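# Set the bin on the pad matching the goal picture

## Task

Get the bin onto the pad with nothing else on it, oriented the way the goal picture shows and with every part of it inside the pad's edges, without toppling anything.

## Robot and tools

Robot: two arms, left_arm and right_arm, each ending in a two-finger gripper. The fingers point along the gripper's +z axis and close along its y axis. end_effector_position is the point between the finger pads, about 1 cm short of the tips.

Scene frame: origin at table-top height, midway between the nominal arm bases; +x points out over the table, +y toward left_arm, +z up. Arm names do not match image left or right. Calibrated bases: left_arm at (-0.004, +0.255, +0.004) m, right_arm at (-0.002, -0.355, +0.011) m, each yawed very slightly. Reported positions, velocities and Hand targets use the scene frame. Offsets you send use the axes of that arm's own Hand target. Printed poses can be a few cm off, worse at long reach.

execute_actions(actions, cameras): actions is a list of actions run one after another. Each action is a table of up to 15 rows, one row per 1/30 s control step; a short table repeats its last row to fill 15 steps. Every row has 14 numbers in [-1, 1]: left_arm dx, dy, dz, rx, ry, rz, opening, then right_arm in the same order, always all 14 even if one arm stays still. The six pose numbers are an offset (not a pose) from the Hand target as it stood when the action began, along that Hand target's axes; every row counts from that same start, not from the row before. Scale: 1.0 = 0.6 m for dx/dy/dz and 180 degrees for rotation; rx, ry, rz form one rotation vector. Because each action starts from the current Hand target, sending the same offset again moves further. Six zeros re-command the present Hand target. opening is absolute: +1 fully open (0.094 m), -1 closed; a 0 there is a real command, so repeat the present value to keep a gripper unchanged. cameras: list of names, ["all"], or []; images appear when actions is empty or cameras asks.

move(target, speed, blend, opening_speed, grip_force, blocking, cameras): drives both grippers in straight lines toward a target. target is one 14-number row laid out as above, or up to 15 such rows; every row is an offset from the Hand targets at the start of the move, not from the previous row. speed: m/s per path, 0.002 to 4.3, default 0.25 (turning capped at twice that in rad/s); one value or one per target. blend: corner rounding in metres for a list; 0 stops at each point. opening_speed: rate of the opening change per second on the -1..+1 scale, at least 0.2. grip_force: per-pad force cap in newtons, 10 to 50, one number or one per arm; it persists until changed, and lower values close slowly. blocking=false returns after about 0.5 s while the move continues. Paths avoid nothing, lag more at higher speed, and are capped at 10 s. The result adds a move: line with the ending (done, off_target, moving, held, fault) and limits (paced = pose clipped, held = steps withheld). done means at rest within 10 mm and 2 degrees; neither done nor off_target tells you about contact.

wait(seconds 0 to 10, cameras): lets time pass while each arm holds its command; a running move goes on. stop(cameras): brakes a running move; faster moves need more room. zoom_image(camera, region): camera is cam_high, cam_low, cam_left_wrist or cam_right_wrist; region [x0, y0, x1, y1] in image pixels from the top-left, at most 504 by 504, on that camera's newest image. show_instructions(): shows the goal picture again. finished_scene(scene): integer scene number; ends the scene for good, and the bin must stay correctly placed with the robot released.

Control behaviour: each step the commanded orientation is clipped to within 40 degrees of the measured one; the result's Hand target is the clipped command, and the next offsets start from it. Grippers often rest a few cm short of their command because of friction and weight; waiting does not fix this, but a new command (even zeros) re-requests it, and you can add the missing distance. An arm blocked by something keeps pressing until commanded back past its gripper.

Result lines: end_effector_position (m) and end_effector_quat_wxyz; Hand target; Tool commands; grip_measured (measured opening on the -1..+1 scale, reads a bit wide when empty and narrower than a firmly squeezed part); Joint positions (last entry = opening in m); joint torques (include the arm's own weight, offset and noisy; entries 3 and 4 wrap at ±28 N m); Joint velocities (may be omitted when all are within noise); grip_effort_nm (gripper motor effort, negative = closing, not a pad force); step readings of end_effector_position for action calls; MOTOR HOT and OVER-TEMPERATURE FAULT warnings. To release, command an opening clearly above grip_measured.

Cameras: cam_high and cam_low are fixed; cam_left_wrist and cam_right_wrist ride on the hands (fisheye). All are 672x504. The calibration gives intrinsics and world-to-camera transforms; expect errors of roughly a centimetre and a degree or two.

Joint ranges (rad): waist -2.880..2.880, shoulder 0..3.142, elbow 0..3.019 (straight at 2.964), wrist pitch -1.693..1.571, wrist yaw -1.571..1.571, wrist roll -2.094..2.094.

Avoid: any contact or squeeze between the two arms or grippers (can end the scene); fast impacts on fixed or heavy objects; dropping the bin from height or releasing it while it moves; anything leaving the table; knocking items over; paths that sweep near an arm's own base (they can flip its shoulder, so route around); long holds, stretched poses or pushing at unreachable targets, which overheat motors until the arm collapses. Loose objects may occasionally get a brief push from outside.

Each tool is called as a command line: name --argument value for each argument, lists and objects as JSON in quotes; but a table of rows of numbers goes row by row, as --pt "numbers of a row", without its own name.

Reference images:

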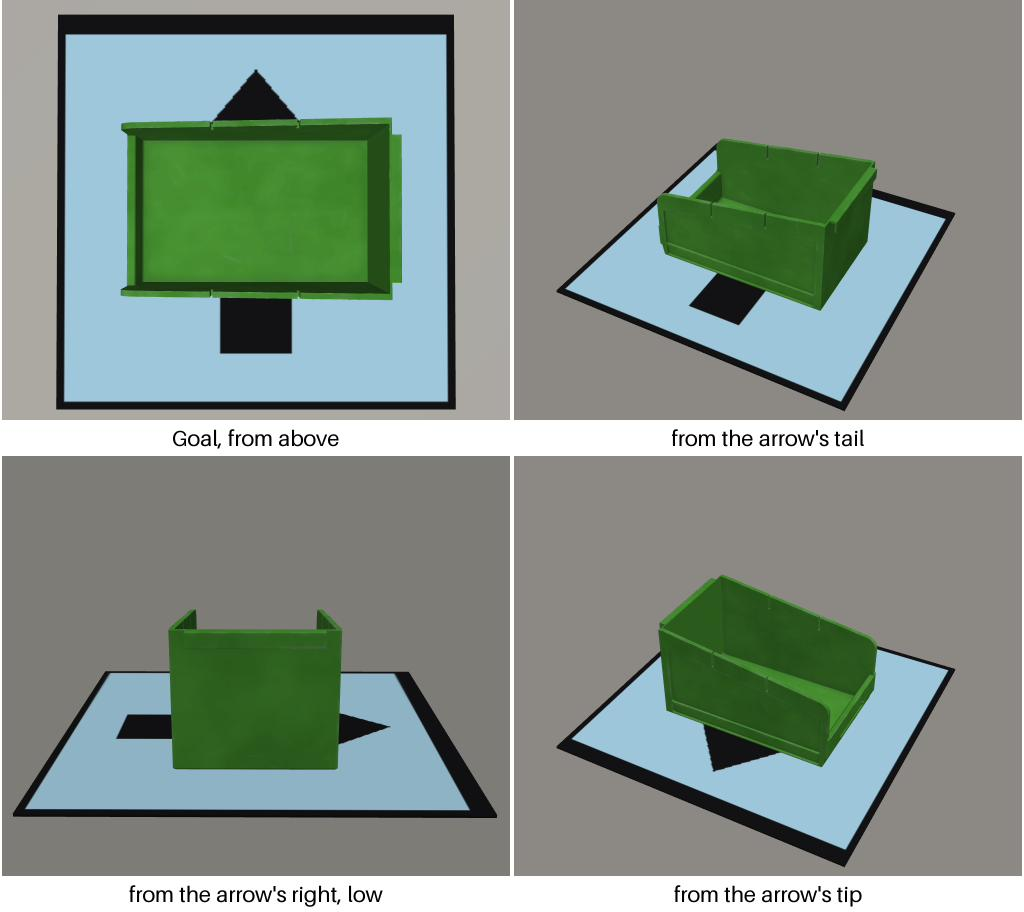

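## Session

execute_actions --actions '[]'

Scene clock: 0.00 s.
left_arm: end_effector_position=(+0.8161, +0.5154, +0.1490) grip_measured=+1.000 grip_effort_nm=n/a end_effector_quat_wxyz=(-0.460, +0.749, -0.458, -0.130) | right_arm: end_effector_position=(+0.1586, +0.1620, +0.1718) grip_measured=+1.000 grip_effort_nm=n/a end_effector_quat_wxyz=(-0.187, +0.920, -0.319, -0.128)
Joint positions: left_arm=[0.119 2.51 2.517 -1.009 -0.872 -1.621 0.094] | right_arm=[1.138 1.571 1.242 -0.871 -0.271 -1.239 0.094]
Joint velocities: within noise
Joint torques (N m): no reading
Heat: left arm: hottest shoulder 40 °C; right arm: hottest waist 41 °C.
Hand target: left_arm +0.8200, +0.5160, +0.1577; -0.467, +0.750, -0.452, -0.123 | right_arm +0.1616, +0.1692, +0.1788; -0.195, +0.919, -0.318, -0.127
Tool commands: left_gripper/opening=+1.0 right_gripper/opening=+1.0

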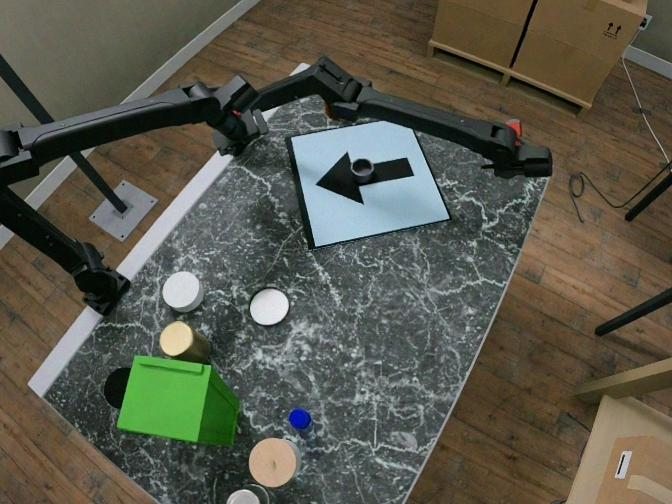

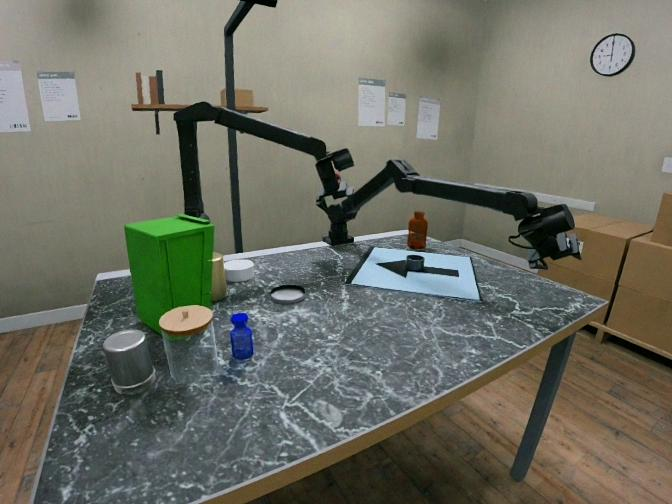

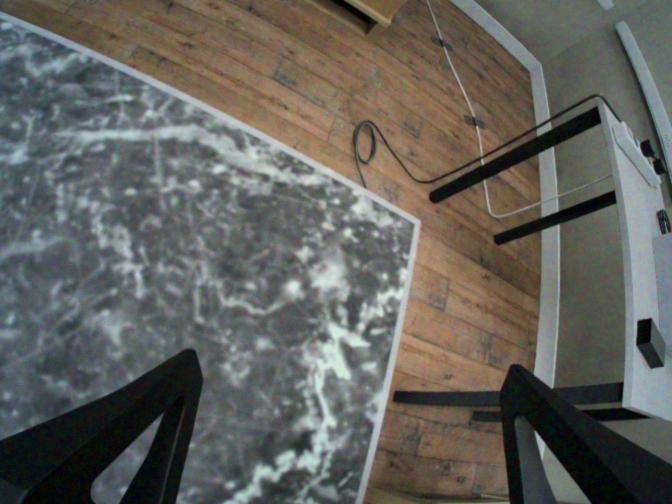

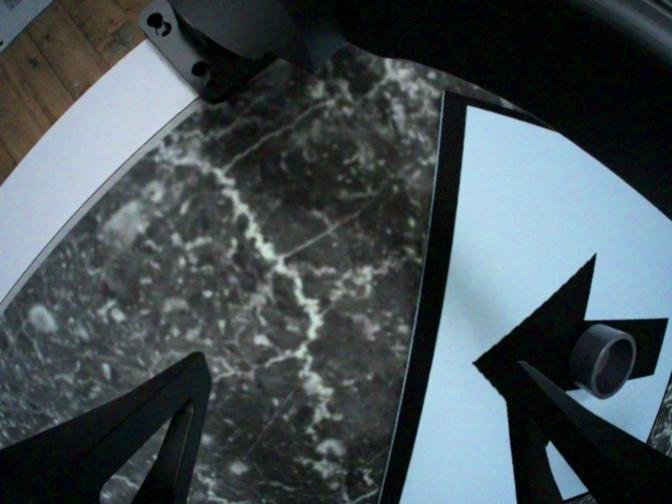

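zoom_image --camera "cam_high" --region '[60, 240, 340, 504]'

zoom_image --camera "cam_low" --region '[80, 190, 320, 400]'

zoom_image --camera "cam_high" --region '[200, 60, 560, 260]'

zoom_image --camera "cam_low" --region '[320, 170, 620, 330]'

Scaled by 1.800 from the camera's 672x504 image, which has a finer 960x720 frame.

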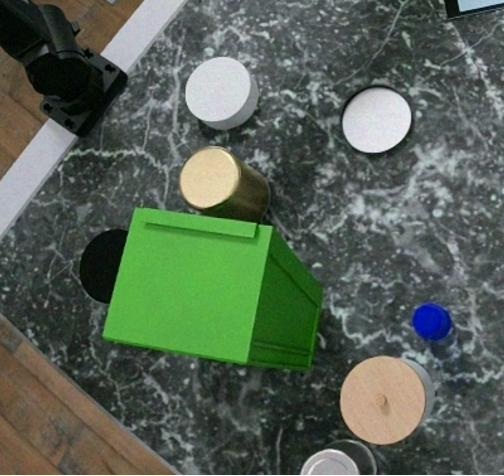

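Scaled by 2.100 from the camera's 672x504 image, which has a finer 960x720 frame.

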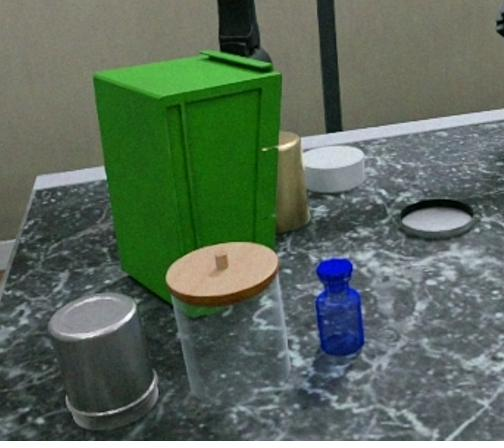

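Scaled by 1.400 from the camera's 672x504 image, which has a finer 960x720 frame.

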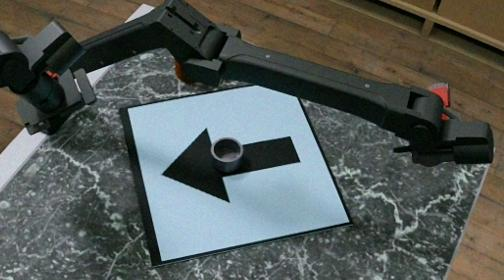

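Scaled by 1.680 from the camera's 672x504 image, which has a finer 960x720 frame.

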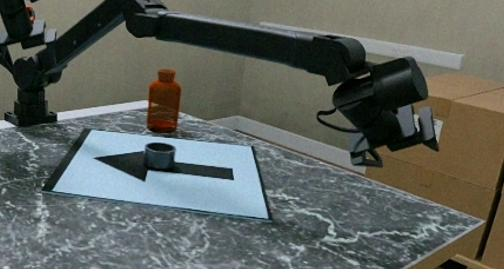

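move --pt "0 0 0 0 0 0 1 0.180 0.132 -0.396 -0.0792 0.1271 0.0645 1" --pt "0 0 0 0 0 0 1 0.4368 0.3565 -0.6622 -0.0255 0.1537 0.3097 1" --pt "0 0 0 0 0 0 1 0.5373 0.8743 -0.8263 0.0883 0.1656 0.7158 1" --blend 0.05 --speed 0.35 --cameras '["all"]'

Scene clock: 113.77 s.
left_arm: end_effector_position=(+0.8161, +0.5154, +0.1490) grip_measured=+1.000 grip_effort_nm=0.01 end_effector_quat_wxyz=(-0.460, +0.749, -0.458, -0.130) | right_arm: end_effector_position=(+0.1303, -0.5922, +0.3418) grip_measured=+1.000 grip_effort_nm=-0.02 end_effector_quat_wxyz=(+0.027, -0.096, +0.993, -0.059)
Joint positions: left_arm=[0.119 2.51 2.517 -1.009 -0.872 -1.621 0.094] | right_arm=[-1.109 0.986 1.232 -1.687 -0.003 -1.256 0.094]
Joint torques (N m): left_arm=[0.79 -29.33 10.81 1.05 -0.45 0.15] | right_arm=[-1.44 -3.55 11.18 -0.28 -0.04 0.13]
Heat: left arm: hottest elbow 49 °C; right arm: hottest shoulder 42 °C.
Hand target: left_arm +0.8200, +0.5160, +0.1577; -0.467, +0.750, -0.452, -0.123 | right_arm +0.1307, -0.5997, +0.3598; +0.000, -0.088, +0.996, +0.000
Off the commanded pose: left_arm 0.010 m, 1 deg | right_arm 0.019 m, 7 deg.
joint sent to its limit (right arm) — joint 4 (wrist pitch), lower limit. The joint targets are off in orientation, not in position.
move: off_target (right_arm)
camera_calibration:
cam_right_wrist: T_world_to_cam=[[0.184223, -0.981412, 0.0537913, -0.619417], [-0.88236, -0.141023, 0.448946, -0.0826309], [-0.433015, -0.130169, -0.891938, 0.394956], [0, 0, 0, 1]] pos_world=[0.212222, -0.568145, 0.422692]

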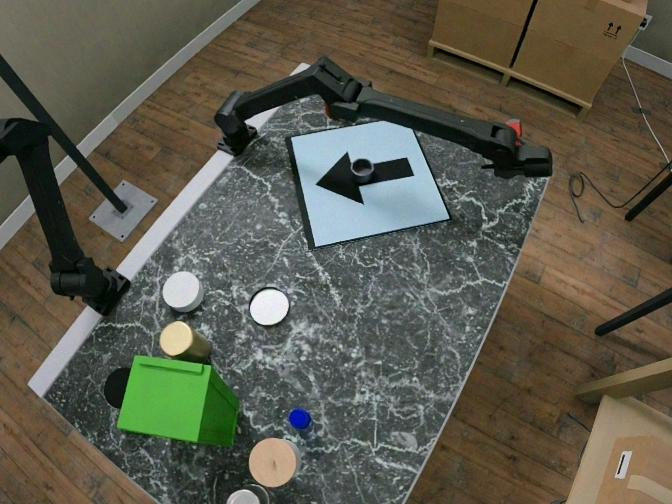

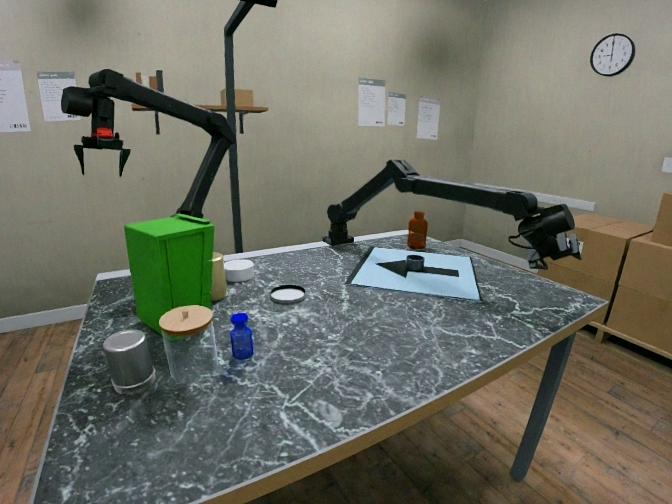

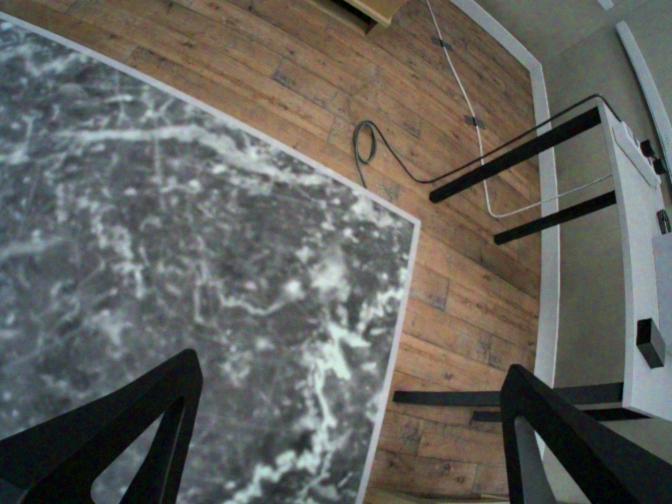

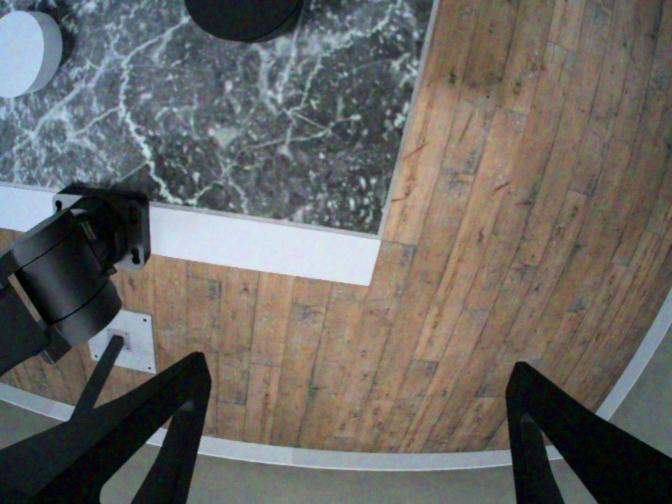

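move --pt "-0.3245 0.4737 -0.5985 0.0968 0.3672 0.590 1 0 0 0 0 0 0 1" --speed 0.35 --cameras '["cam_left_wrist","cam_high"]'

Scene clock: 122.60 s.
left_arm: end_effector_position=(+0.4030, +0.2943, +0.2929) grip_measured=+1.000 grip_effort_nm=0.01 end_effector_quat_wxyz=(-0.004, -0.011, +1.000, +0.001) | right_arm: end_effector_position=(+0.1303, -0.5922, +0.3418) grip_measured=+1.000 grip_effort_nm=-0.02 end_effector_quat_wxyz=(+0.027, -0.096, +0.993, -0.059)
Joint positions: left_arm=[0.063 1.412 1.469 -1.636 -0.003 0.075 0.094] | right_arm=[-1.109 0.986 1.232 -1.687 -0.003 -1.256 0.094]
Joint torques (N m): left_arm=[0.15 -13.39 9.13 -0.1 0.14 0.28] | right_arm=[-1.61 -3.37 11.15 -0.31 -0.05 0.12]
Heat: left arm: hottest elbow 49 °C; right arm: hottest shoulder 41 °C.
Hand target: left_arm +0.4000, +0.2904, +0.3004; +0.000, +0.001, +1.000, +0.000 | right_arm +0.1308, -0.5997, +0.3598; +0.000, -0.088, +0.996, +0.000
Off the commanded pose: left_arm 0.009 m, 1 deg | right_arm 0.019 m, 7 deg.
joint sent to its limit (right arm) — joint 4 (wrist pitch), lower limit. The joint targets are off in orientation, not in position.
move: off_target (right_arm)
camera_calibration:
cam_left_wrist: T_world_to_cam=[[0.0353016, -0.996597, -0.0744873, 0.306221], [-0.863343, -0.0679539, 0.500021, 0.260986], [-0.503381, 0.0466566, -0.862804, 0.554928], [0, 0, 0, 1]] pos_world=[0.49385, 0.297023, 0.371105]
Images, in order (width x height): cam_high 672x504, cam_left_wrist 672x504.

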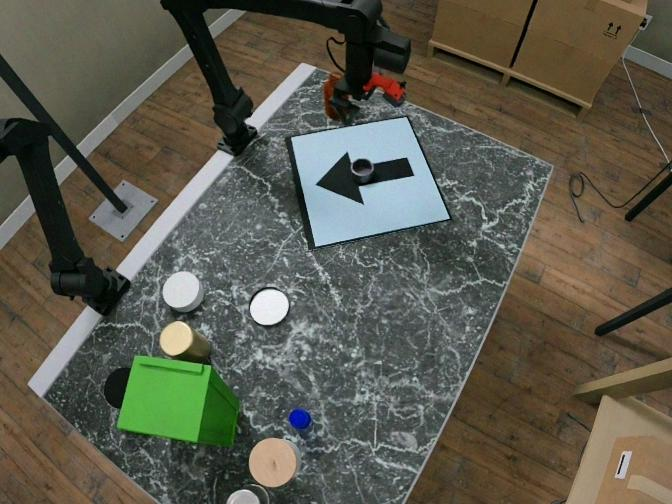

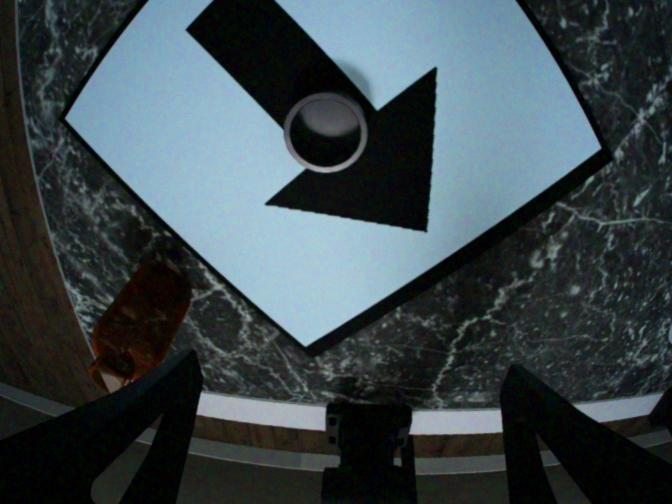

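zoom_image --camera "cam_high" --region '[270, 20, 440, 200]'

Scaled by 2.800 from the camera's 672x504 image, which has a finer 960x720 frame.

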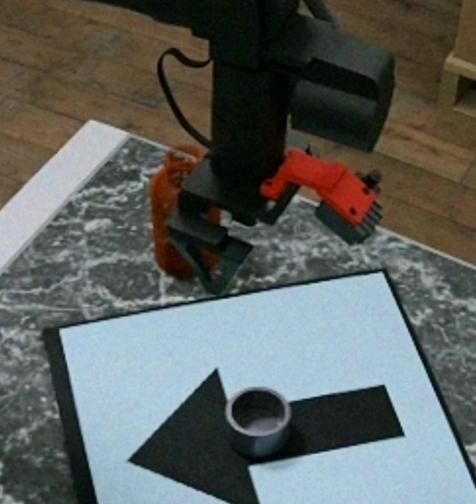

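move --pt "-0.0217 0.0193 0.267 0 0 0 1 0 0 0 0 0 0 1" --cameras '["cam_left_wrist","cam_high"]'

Scene clock: 147.33 s.
left_arm: end_effector_position=(+0.4078, +0.2984, +0.1428) grip_measured=+1.000 grip_effort_nm=0.01 end_effector_quat_wxyz=(-0.004, -0.003, +1.000, +0.001) | right_arm: end_effector_position=(+0.1303, -0.5922, +0.3418) grip_measured=+1.000 grip_effort_nm=-0.02 end_effector_quat_wxyz=(+0.027, -0.096, +0.993, -0.059)
Joint positions: left_arm=[0.071 1.481 1.142 -1.24 -0.003 0.1 0.094] | right_arm=[-1.109 0.986 1.232 -1.687 -0.003 -1.256 0.094]
Joint torques (N m): left_arm=[1.44 -11.75 8.4 0.76 0.14 0.26] | right_arm=[-1.67 -3.25 11.17 -0.25 -0.04 0.11]
Heat: left arm: hottest elbow 47 °C; right arm: hottest elbow 41 °C.
Hand target: left_arm +0.4129, +0.3018, +0.1402; +0.000, +0.001, +1.000, +0.000 | right_arm +0.1308, -0.5997, +0.3598; +0.000, -0.088, +0.996, +0.000
Off the commanded pose: left_arm 0.007 m, 1 deg | right_arm 0.019 m, 7 deg.
joint sent to its limit (right arm) — joint 4 (wrist pitch), lower limit. The joint targets are off in orientation, not in position.
move: off_target (right_arm)
camera_calibration:
cam_left_wrist: T_world_to_cam=[[0.0193648, -0.997046, -0.0743195, 0.305486], [-0.864285, -0.0540628, 0.500089, 0.336669], [-0.50263, 0.0545491, -0.862779, 0.424983], [0, 0, 0, 1]] pos_world=[0.498671, 0.299603, 0.221005]
Images, in order (width x height): cam_high 672x504, cam_left_wrist 672x504.

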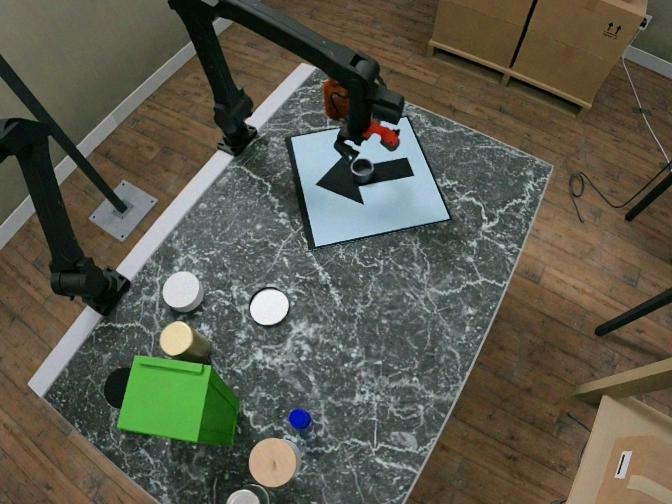

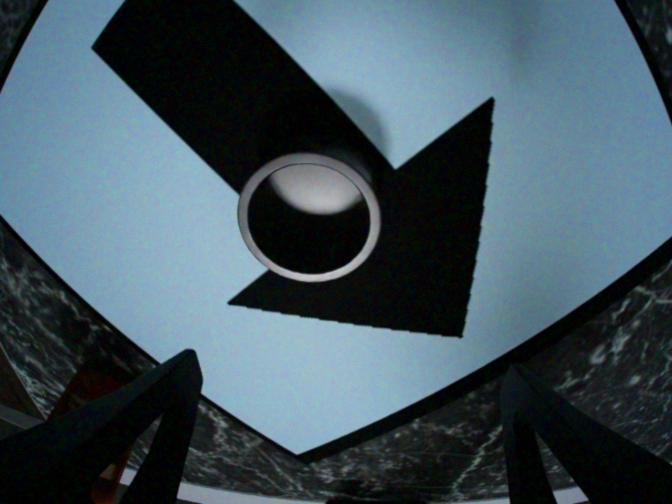

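zoom_image --camera "cam_high" --region '[290, 80, 430, 220]'

Scaled by 3.600 from the camera's 672x504 image, which has a finer 960x720 frame.

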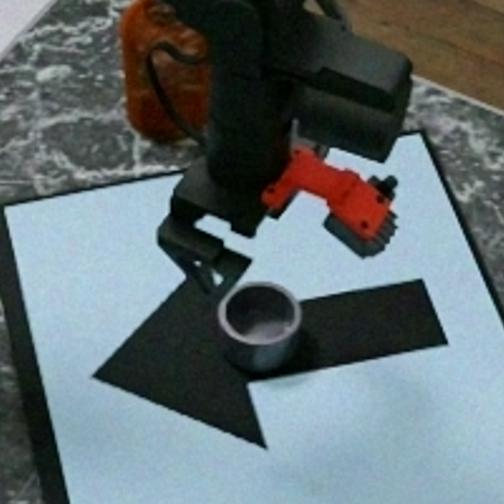

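move --pt "-0.0067 0.025 0.1036 0 0 0 1 0 0 0 0 0 0 1" --speed 0.12 --cameras '["cam_left_wrist","cam_high"]'

zoom_image --camera "cam_high" --region '[290, 80, 430, 220]'

Scene clock: 164.13 s.
left_arm: end_effector_position=(+0.4136, +0.3135, +0.0839) grip_measured=+1.000 grip_effort_nm=0.00 end_effector_quat_wxyz=(+0.000, -0.003, +1.000, +0.001) | right_arm: end_effector_position=(+0.1303, -0.5922, +0.3418) grip_measured=+1.000 grip_effort_nm=-0.02 end_effector_quat_wxyz=(+0.027, -0.096, +0.993, -0.059)
Joint positions: left_arm=[0.106 1.56 1.063 -1.074 -0.003 0.134 0.094] | right_arm=[-1.109 0.986 1.232 -1.687 -0.003 -1.256 0.094]
Joint torques (N m): left_arm=[1.38 -11.93 7.72 0.76 0.15 0.26] | right_arm=[-1.44 -3.43 11.15 -0.25 -0.04 0.12]
Heat: left arm: hottest elbow 46 °C; right arm: hottest elbow 41 °C.
Hand target: left_arm +0.4169, +0.3167, +0.0780; +0.000, +0.001, +1.000, +0.000 | right_arm +0.1308, -0.5997, +0.3598; +0.000, -0.088, +0.996, +0.000
Off the commanded pose: left_arm 0.007 m, 0 deg | right_arm 0.019 m, 7 deg.
joint sent to its limit (right arm) — joint 4 (wrist pitch), lower limit. The joint targets are off in orientation, not in position.
move: off_target (right_arm)
camera_calibration:
cam_left_wrist: T_world_to_cam=[[0.0206832, -0.996975, -0.0749138, 0.315625], [-0.868145, -0.0550734, 0.493245, 0.374441], [-0.495879, 0.0548341, -0.866658, 0.373691], [0, 0, 0, 1]] pos_world=[0.503847, 0.314802, 0.162816]
Images, in order (width x height): cam_high 672x504, cam_left_wrist 672x504.

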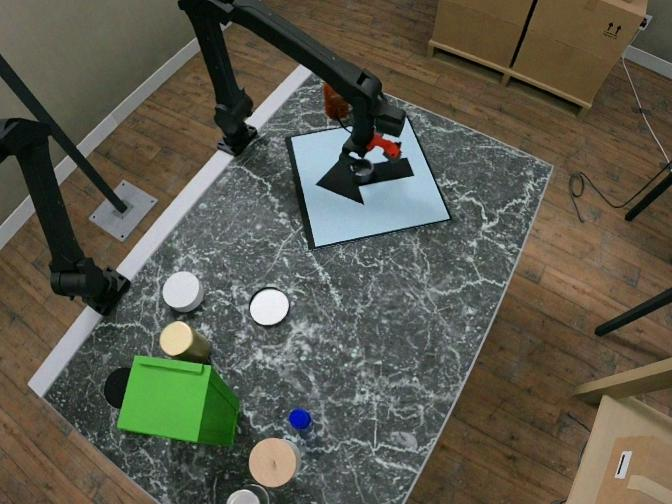

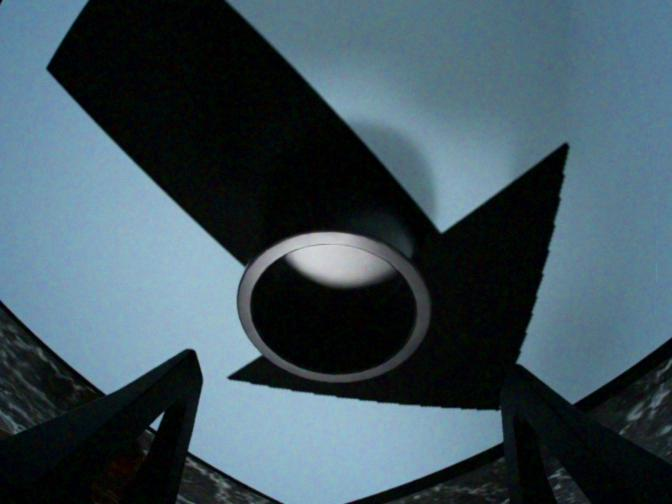

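Scaled by 3.600 from the camera's 672x504 image, which has a finer 960x720 frame.

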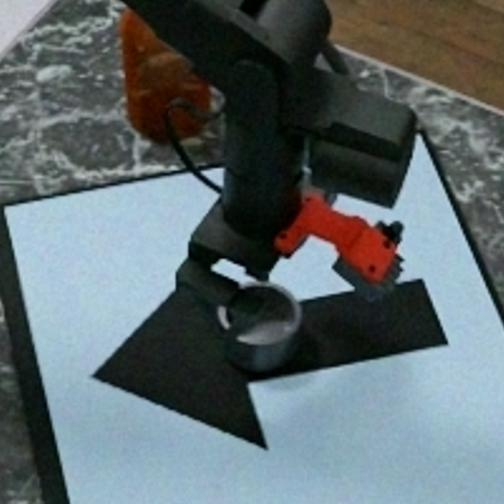

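move --pt "0.0033 0.01 0.0933 0 0 0 1 0 0 0 0 0 0 1" --speed 0.1 --cameras '["cam_left_wrist"]'

Scene clock: 169.40 s.
left_arm: end_effector_position=(+0.4133, +0.3193, +0.0292) grip_measured=+1.000 grip_effort_nm=0.00 end_effector_quat_wxyz=(+0.001, -0.003, +1.000, +0.002) | right_arm: end_effector_position=(+0.1303, -0.5922, +0.3418) grip_measured=+1.000 grip_effort_nm=-0.02 end_effector_quat_wxyz=(+0.027, -0.096, +0.993, -0.059)
Joint positions: left_arm=[0.12 1.641 0.994 -0.921 -0.003 0.149 0.094] | right_arm=[-1.109 0.986 1.232 -1.687 -0.003 -1.256 0.094]
Joint torques (N m): left_arm=[1.55 -12.28 6.93 0.76 0.14 0.26] | right_arm=[-1.44 -3.25 11.19 -0.31 -0.05 0.11]
Heat: left arm: hottest elbow 46 °C; right arm: hottest elbow 42 °C.
Hand target: left_arm +0.4148, +0.3227, +0.0219; -0.001, +0.001, +1.000, +0.000 | right_arm +0.1308, -0.5997, +0.3598; +0.000, -0.088, +0.996, +0.000
Off the commanded pose: left_arm 0.008 m, 0 deg | right_arm 0.019 m, 7 deg.
joint sent to its limit (right arm) — joint 4 (wrist pitch), lower limit. The joint targets are off in orientation, not in position.
move: off_target (right_arm)
camera_calibration:
cam_left_wrist: T_world_to_cam=[[0.0198395, -0.996957, -0.0753805, 0.31771], [-0.869861, -0.0543814, 0.49029, 0.402106], [-0.492898, 0.0558435, -0.868293, 0.324337], [0, 0, 0, 1]] pos_world=[0.503338, 0.320499, 0.108421]
Images, in order (width x height): cam_left_wrist 672x504.

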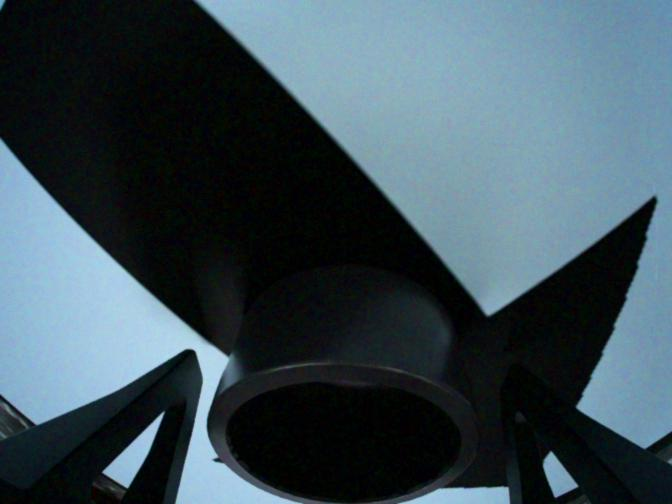

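move --pt "0 0 0 0 0 0 0.38 0 0 0 0 0 0 1" --speed 0.1 --opening_speed 0.6 --cameras '["cam_left_wrist"]'

Scene clock: 173.00 s.
left_arm: end_effector_position=(+0.4134, +0.3195, +0.0292) grip_measured=+0.384 grip_effort_nm=-0.70 end_effector_quat_wxyz=(+0.002, -0.003, +1.000, +0.002) | right_arm: end_effector_position=(+0.1303, -0.5922, +0.3418) grip_measured=+1.000 grip_effort_nm=-0.02 end_effector_quat_wxyz=(+0.027, -0.096, +0.993, -0.059)
Joint positions: left_arm=[0.12 1.641 0.994 -0.92 -0.003 0.149 0.065] | right_arm=[-1.109 0.986 1.232 -1.687 -0.003 -1.256 0.094]
Joint velocities: left_arm=[0.005 -0.015 0.017 -0.022 -0.051 -0.007 0.007] | right_arm=[within noise]
Joint torques (N m): left_arm=[1.44 -12.34 6.94 0.76 0.15 0.26] | right_arm=[-1.55 -3.49 11.17 -0.25 -0.02 0.11]
Heat: left arm: hottest elbow 45 °C; right arm: hottest elbow 42 °C.
Hand target: left_arm +0.4148, +0.3228, +0.0219; +0.000, +0.001, +1.000, +0.000 | right_arm +0.1308, -0.5997, +0.3598; +0.000, -0.088, +0.996, +0.000
Off the commanded pose: left_arm 0.008 m, 1 deg | right_arm 0.019 m, 7 deg.
joint sent to its limit (right arm) — joint 4 (wrist pitch), lower limit. The joint targets are off in orientation, not in position.
move: off_target (right_arm)
camera_calibration:
cam_left_wrist: T_world_to_cam=[[0.0198256, -0.996952, -0.0754601, 0.317923], [-0.870083, -0.0543833, 0.489896, 0.40227], [-0.492506, 0.0559441, -0.868509, 0.32412], [0, 0, 0, 1]] pos_world=[0.503337, 0.320698, 0.108421]
Images, in order (width x height): cam_left_wrist 672x504.

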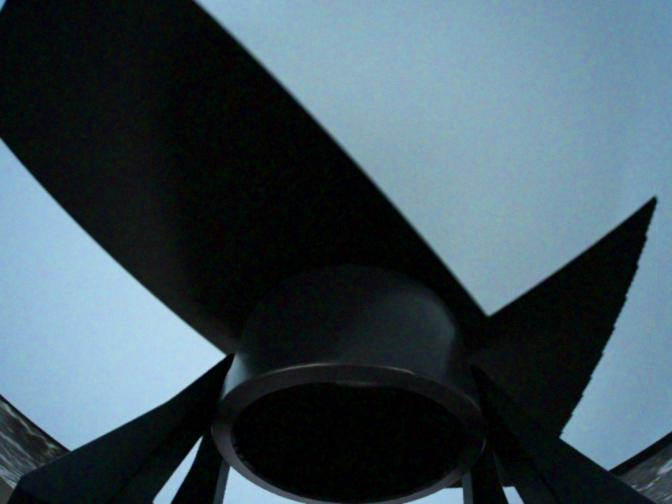

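move --pt "0 0 -0.2135 0 0 0 0.33 0 0 0 0 0 0 1" --pt "-0.3087 -0.5047 -0.2135 0 0 0 0.33 0 0 0 0 0 0 1" --speed 0.25 --blend '[0.02,0]' --cameras '["cam_left_wrist","cam_high"]'

Scene clock: 180.93 s.
left_arm: end_effector_position=(+0.5886, +0.0214, +0.1482) grip_measured=+0.376 grip_effort_nm=-1.02 end_effector_quat_wxyz=(-0.004, +0.010, +1.000, +0.001) | right_arm: end_effector_position=(+0.1303, -0.5922, +0.3418) grip_measured=+1.000 grip_effort_nm=-0.02 end_effector_quat_wxyz=(+0.027, -0.096, +0.993, -0.059)
Joint positions: left_arm=[-0.408 2.057 1.948 -1.47 0.002 -0.353 0.065] | right_arm=[-1.109 0.986 1.232 -1.687 -0.003 -1.256 0.094]
Joint torques (N m): left_arm=[1.03 -21.01 12.25 -0.12 -0.03 -0.08] | right_arm=[-1.61 -3.43 11.1 -0.28 -0.03 0.12]
Heat: left arm: hottest elbow 45 °C; right arm: hottest elbow 42 °C.
Hand target: left_arm +0.5996, +0.0196, +0.1501; +0.000, +0.001, +1.000, +0.000 | right_arm +0.1308, -0.5997, +0.3598; +0.000, -0.088, +0.996, +0.000
Off the commanded pose: left_arm 0.011 m, 1 deg | right_arm 0.019 m, 7 deg.
joint sent to its limit (right arm) — joint 4 (wrist pitch), lower limit. The joint targets are off in orientation, not in position.
move: off_target (left_arm, right_arm)
camera_calibration:
cam_left_wrist: T_world_to_cam=[[-0.00684667, -0.997252, -0.0737694, 0.041668], [-0.865492, -0.0310413, 0.49996, 0.475458], [-0.500876, 0.0672698, -0.862901, 0.534292], [0, 0, 0, 1]] pos_world=[0.679405, 0.0203706, 0.226405]
Images, in order (width x height): cam_high 672x504, cam_left_wrist 672x504.

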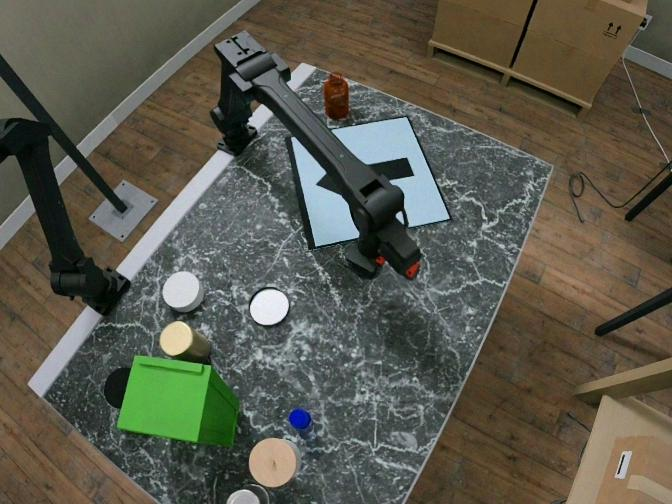

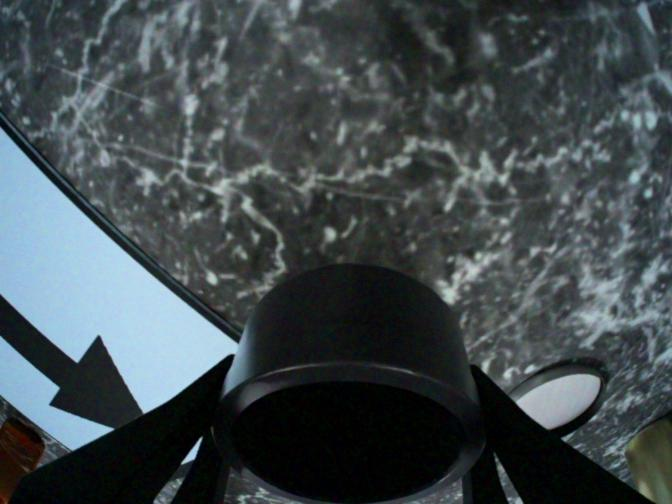

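move --pt "0 0 0.1667 0 0 0 0.33 0 0 0 0 0 0 1" --speed 0.12 --cameras '["cam_left_wrist","cam_high","cam_low"]'

zoom_image --camera "cam_low" --region '[320, 200, 520, 350]'

Scene clock: 186.40 s.
left_arm: end_effector_position=(+0.5951, +0.0189, +0.0599) grip_measured=+0.376 grip_effort_nm=-1.02 end_effector_quat_wxyz=(+0.000, +0.010, +1.000, -0.001) | right_arm: end_effector_position=(+0.1303, -0.5922, +0.3418) grip_measured=+1.000 grip_effort_nm=-0.02 end_effector_quat_wxyz=(+0.027, -0.096, +0.993, -0.059)
Joint positions: left_arm=[-0.408 2.124 1.823 -1.27 0.002 -0.354 0.065] | right_arm=[-1.109 0.986 1.232 -1.687 -0.003 -1.256 0.094]
Joint torques (N m): left_arm=[1.03 -22.18 8.54 0.75 -0.03 -0.08] | right_arm=[-1.44 -3.37 11.15 -0.27 -0.04 0.11]
Heat: left arm: hottest elbow 45 °C; right arm: hottest elbow 42 °C.
Hand target: left_arm +0.5995, +0.0196, +0.0500; +0.000, +0.001, +1.000, +0.000 | right_arm +0.1308, -0.5997, +0.3598; +0.000, -0.088, +0.996, +0.000
Off the commanded pose: left_arm 0.011 m, 1 deg | right_arm 0.019 m, 7 deg.
joint sent to its limit (right arm) — joint 4 (wrist pitch), lower limit. The joint targets are off in orientation, not in position.
move: off_target (left_arm, right_arm)
camera_calibration:
cam_left_wrist: T_world_to_cam=[[-0.00597301, -0.997474, -0.0707874, 0.0319538], [-0.869369, -0.0297994, 0.493264, 0.527831], [-0.494127, 0.0644867, -0.866995, 0.457798], [0, 0, 0, 1]] pos_world=[0.685281, 0.0180802, 0.138811]
Images, in order (width x height): cam_high 672x504, cam_low 672x504, cam_left_wrist 672x504.

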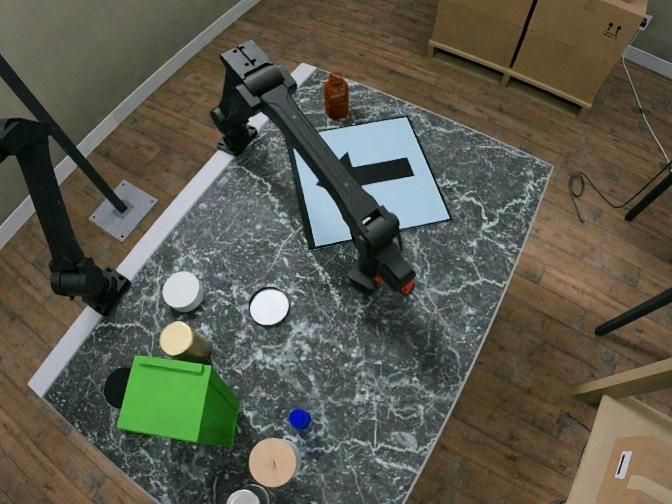

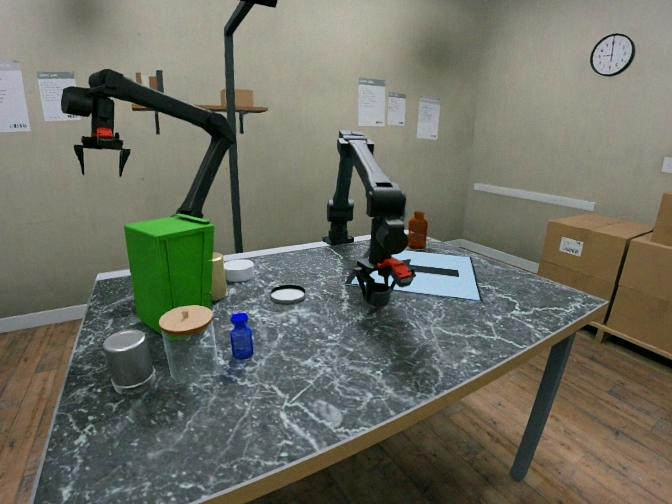

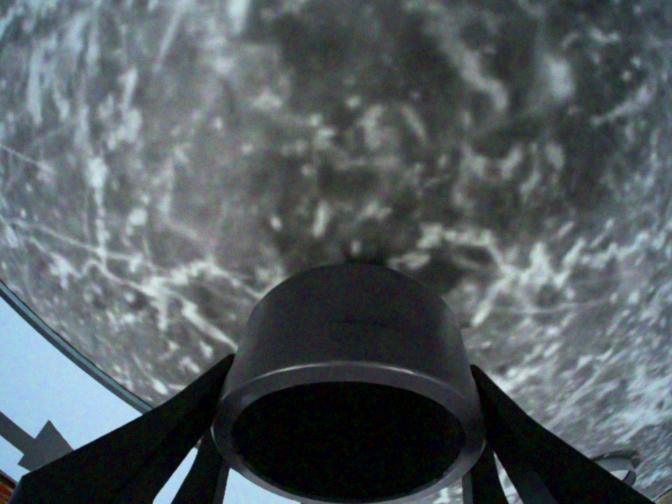

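Scaled by 2.520 from the camera's 672x504 image, which has a finer 960x720 frame.

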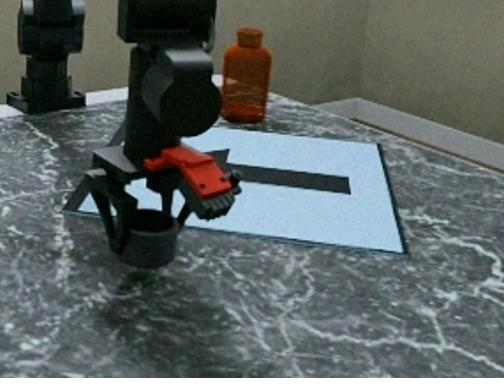

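move --pt "0 0 0.0433 0 0 0 0.33 0 0 0 0 0 0 1" --speed 0.06 --cameras '["cam_low"]'

zoom_image --camera "cam_low" --region '[340, 220, 440, 320]'

Scene clock: 189.87 s.
left_arm: end_effector_position=(+0.5966, +0.0183, +0.0375) grip_measured=+0.376 grip_effort_nm=-1.02 end_effector_quat_wxyz=(+0.003, +0.010, +1.000, -0.002) | right_arm: end_effector_position=(+0.1303, -0.5922, +0.3418) grip_measured=+1.000 grip_effort_nm=-0.02 end_effector_quat_wxyz=(+0.027, -0.096, +0.993, -0.059)
Joint positions: left_arm=[-0.408 2.144 1.796 -1.216 0.002 -0.354 0.065] | right_arm=[-1.109 0.986 1.232 -1.687 -0.003 -1.256 0.094]
Joint torques (N m): left_arm=[1.03 -21.71 8.28 0.72 -0.03 -0.07] | right_arm=[-1.38 -3.43 11.22 -0.29 -0.03 0.11]
Heat: left arm: hottest elbow 45 °C; right arm: hottest elbow 42 °C.
Hand target: left_arm +0.5996, +0.0195, +0.0243; +0.000, +0.001, +1.000, +0.000 | right_arm +0.1308, -0.5997, +0.3598; +0.000, -0.088, +0.996, +0.000
Off the commanded pose: left_arm 0.014 m, 1 deg | right_arm 0.019 m, 7 deg.
joint sent to its limit (right arm) — joint 4 (wrist pitch), lower limit. The joint targets are off in orientation, not in position.
move: off_target (left_arm, right_arm)
Images, in order (width x height): cam_low 672x504.

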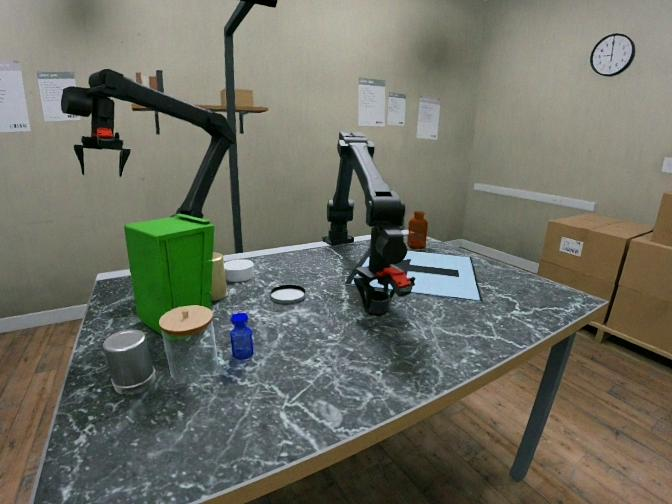

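Scaled by 5.040 from the camera's 672x504 image, which has a finer 960x720 frame.

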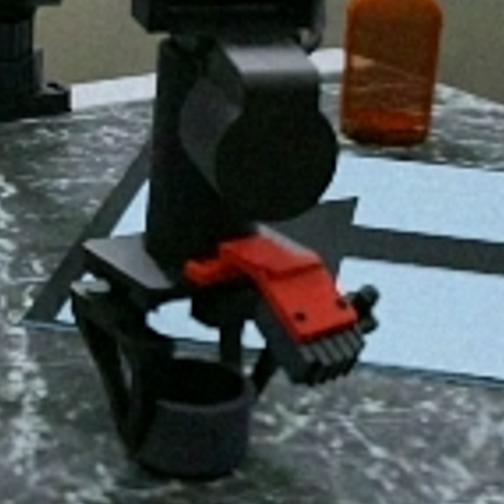

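move --pt "0 0 0.0133 0 0 0 0.33 0 0 0 0 0 0 1" --speed 0.04

Scene clock: 192.17 s.
left_arm: end_effector_position=(+0.5981, +0.0177, +0.0349) grip_measured=+0.376 grip_effort_nm=-1.02 end_effector_quat_wxyz=(+0.007, +0.010, +1.000, -0.004) | right_arm: end_effector_position=(+0.1303, -0.5922, +0.3418) grip_measured=+1.000 grip_effort_nm=-0.02 end_effector_quat_wxyz=(+0.027, -0.096, +0.993, -0.059)
Joint positions: left_arm=[-0.408 2.145 1.791 -1.201 0.002 -0.354 0.065] | right_arm=[-1.109 0.986 1.232 -1.687 -0.003 -1.256 0.094]
Joint torques (N m): left_arm=[0.97 -21.19 7.98 0.81 -0.04 -0.08] | right_arm=[-1.61 -3.25 11.17 -0.28 -0.03 0.11]
Heat: left arm: hottest elbow 45 °C; right arm: hottest elbow 42 °C.
Hand target: left_arm +0.5996, +0.0195, +0.0163; +0.000, +0.001, +1.000, +0.000 | right_arm +0.1308, -0.5997, +0.3598; +0.000, -0.088, +0.996, +0.000
Off the commanded pose: left_arm 0.019 m, 1 deg | right_arm 0.019 m, 7 deg.
joint sent to its limit (right arm) — joint 4 (wrist pitch), lower limit. The joint targets are off in orientation, not in position.
move: off_target (left_arm, right_arm)

move --pt "0 0 -0.0083 0 0 0 0.33 0 0 0 0 0 0 1" --pt "0 0 -0.0083 0 0 0 0.85 0 0 0 0 0 0 1" --speed 0.04 --opening_speed 1.0 --cameras '["cam_low","cam_left_wrist"]'

zoom_image --camera "cam_low" --region '[340, 220, 440, 320]'

Scene clock: 196.97 s.
left_arm: end_effector_position=(+0.5981, +0.0177, +0.0349) grip_measured=+0.847 grip_effort_nm=0.14 end_effector_quat_wxyz=(+0.007, +0.010, +1.000, -0.004) | right_arm: end_effector_position=(+0.1303, -0.5922, +0.3418) grip_measured=+1.000 grip_effort_nm=-0.02 end_effector_quat_wxyz=(+0.027, -0.096, +0.993, -0.059)
Joint positions: left_arm=[-0.408 2.145 1.791 -1.201 0.002 -0.354 0.087] | right_arm=[-1.109 0.986 1.232 -1.687 -0.003 -1.256 0.094]
Joint torques (N m): left_arm=[0.97 -21.54 8.43 0.44 -0.03 -0.07] | right_arm=[-1.32 -3.43 11.17 -0.28 -0.03 0.12]
Heat: left arm: hottest elbow 44 °C; right arm: hottest elbow 42 °C.
Hand target: left_arm +0.5996, +0.0195, +0.0213; +0.000, +0.001, +1.000, +0.000 | right_arm +0.1308, -0.5997, +0.3598; +0.000, -0.088, +0.996, +0.000
Off the commanded pose: left_arm 0.014 m, 1 deg | right_arm 0.019 m, 7 deg.
joint sent to its limit (right arm) — joint 4 (wrist pitch), lower limit. The joint targets are off in orientation, not in position.
move: off_target (left_arm, right_arm); target 2's new opening was sent with left_arm's hand 0.014 m and 1 deg from that target
camera_calibration:
cam_left_wrist: T_world_to_cam=[[-0.00459826, -0.997856, -0.0652844, 0.028036], [-0.876263, -0.0274347, 0.481052, 0.547298], [-0.481812, 0.0594183, -0.874258, 0.430731], [0, 0, 0, 1]] pos_world=[0.687237, 0.0173976, 0.115121]
Images, in order (width x height): cam_low 672x504, cam_left_wrist 672x504.

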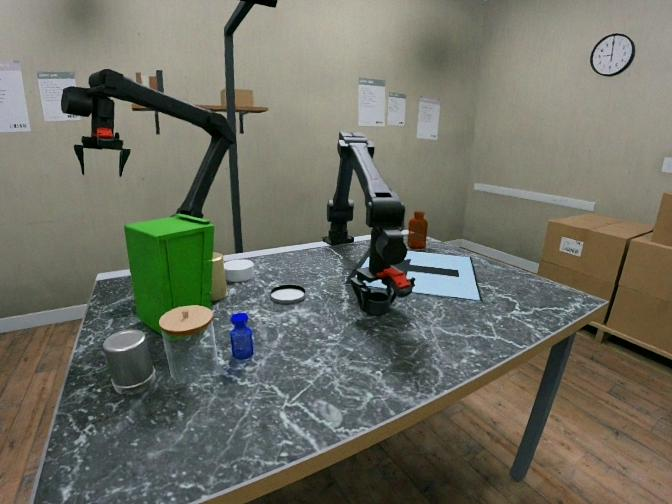

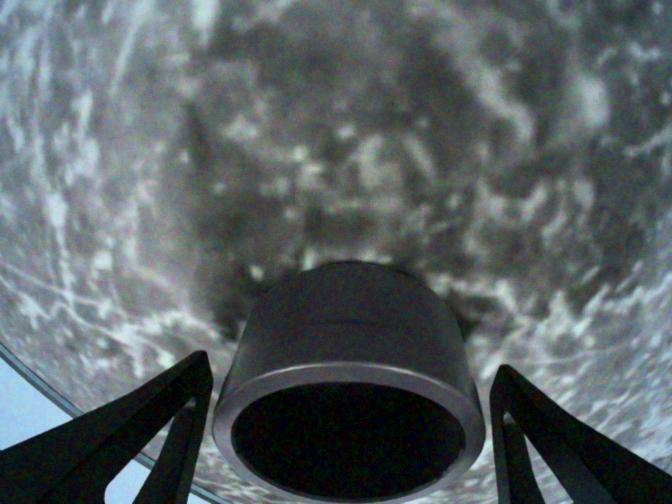

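Scaled by 5.040 from the camera's 672x504 image, which has a finer 960x720 frame.

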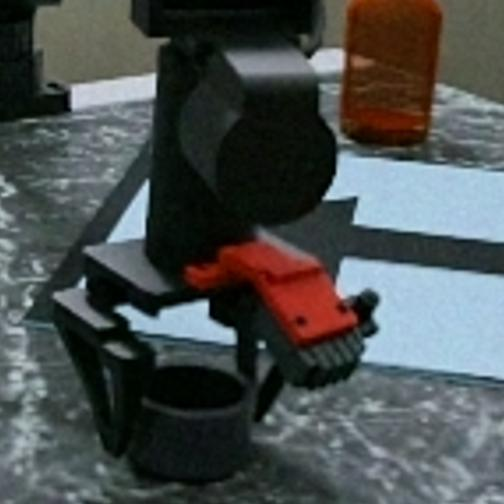

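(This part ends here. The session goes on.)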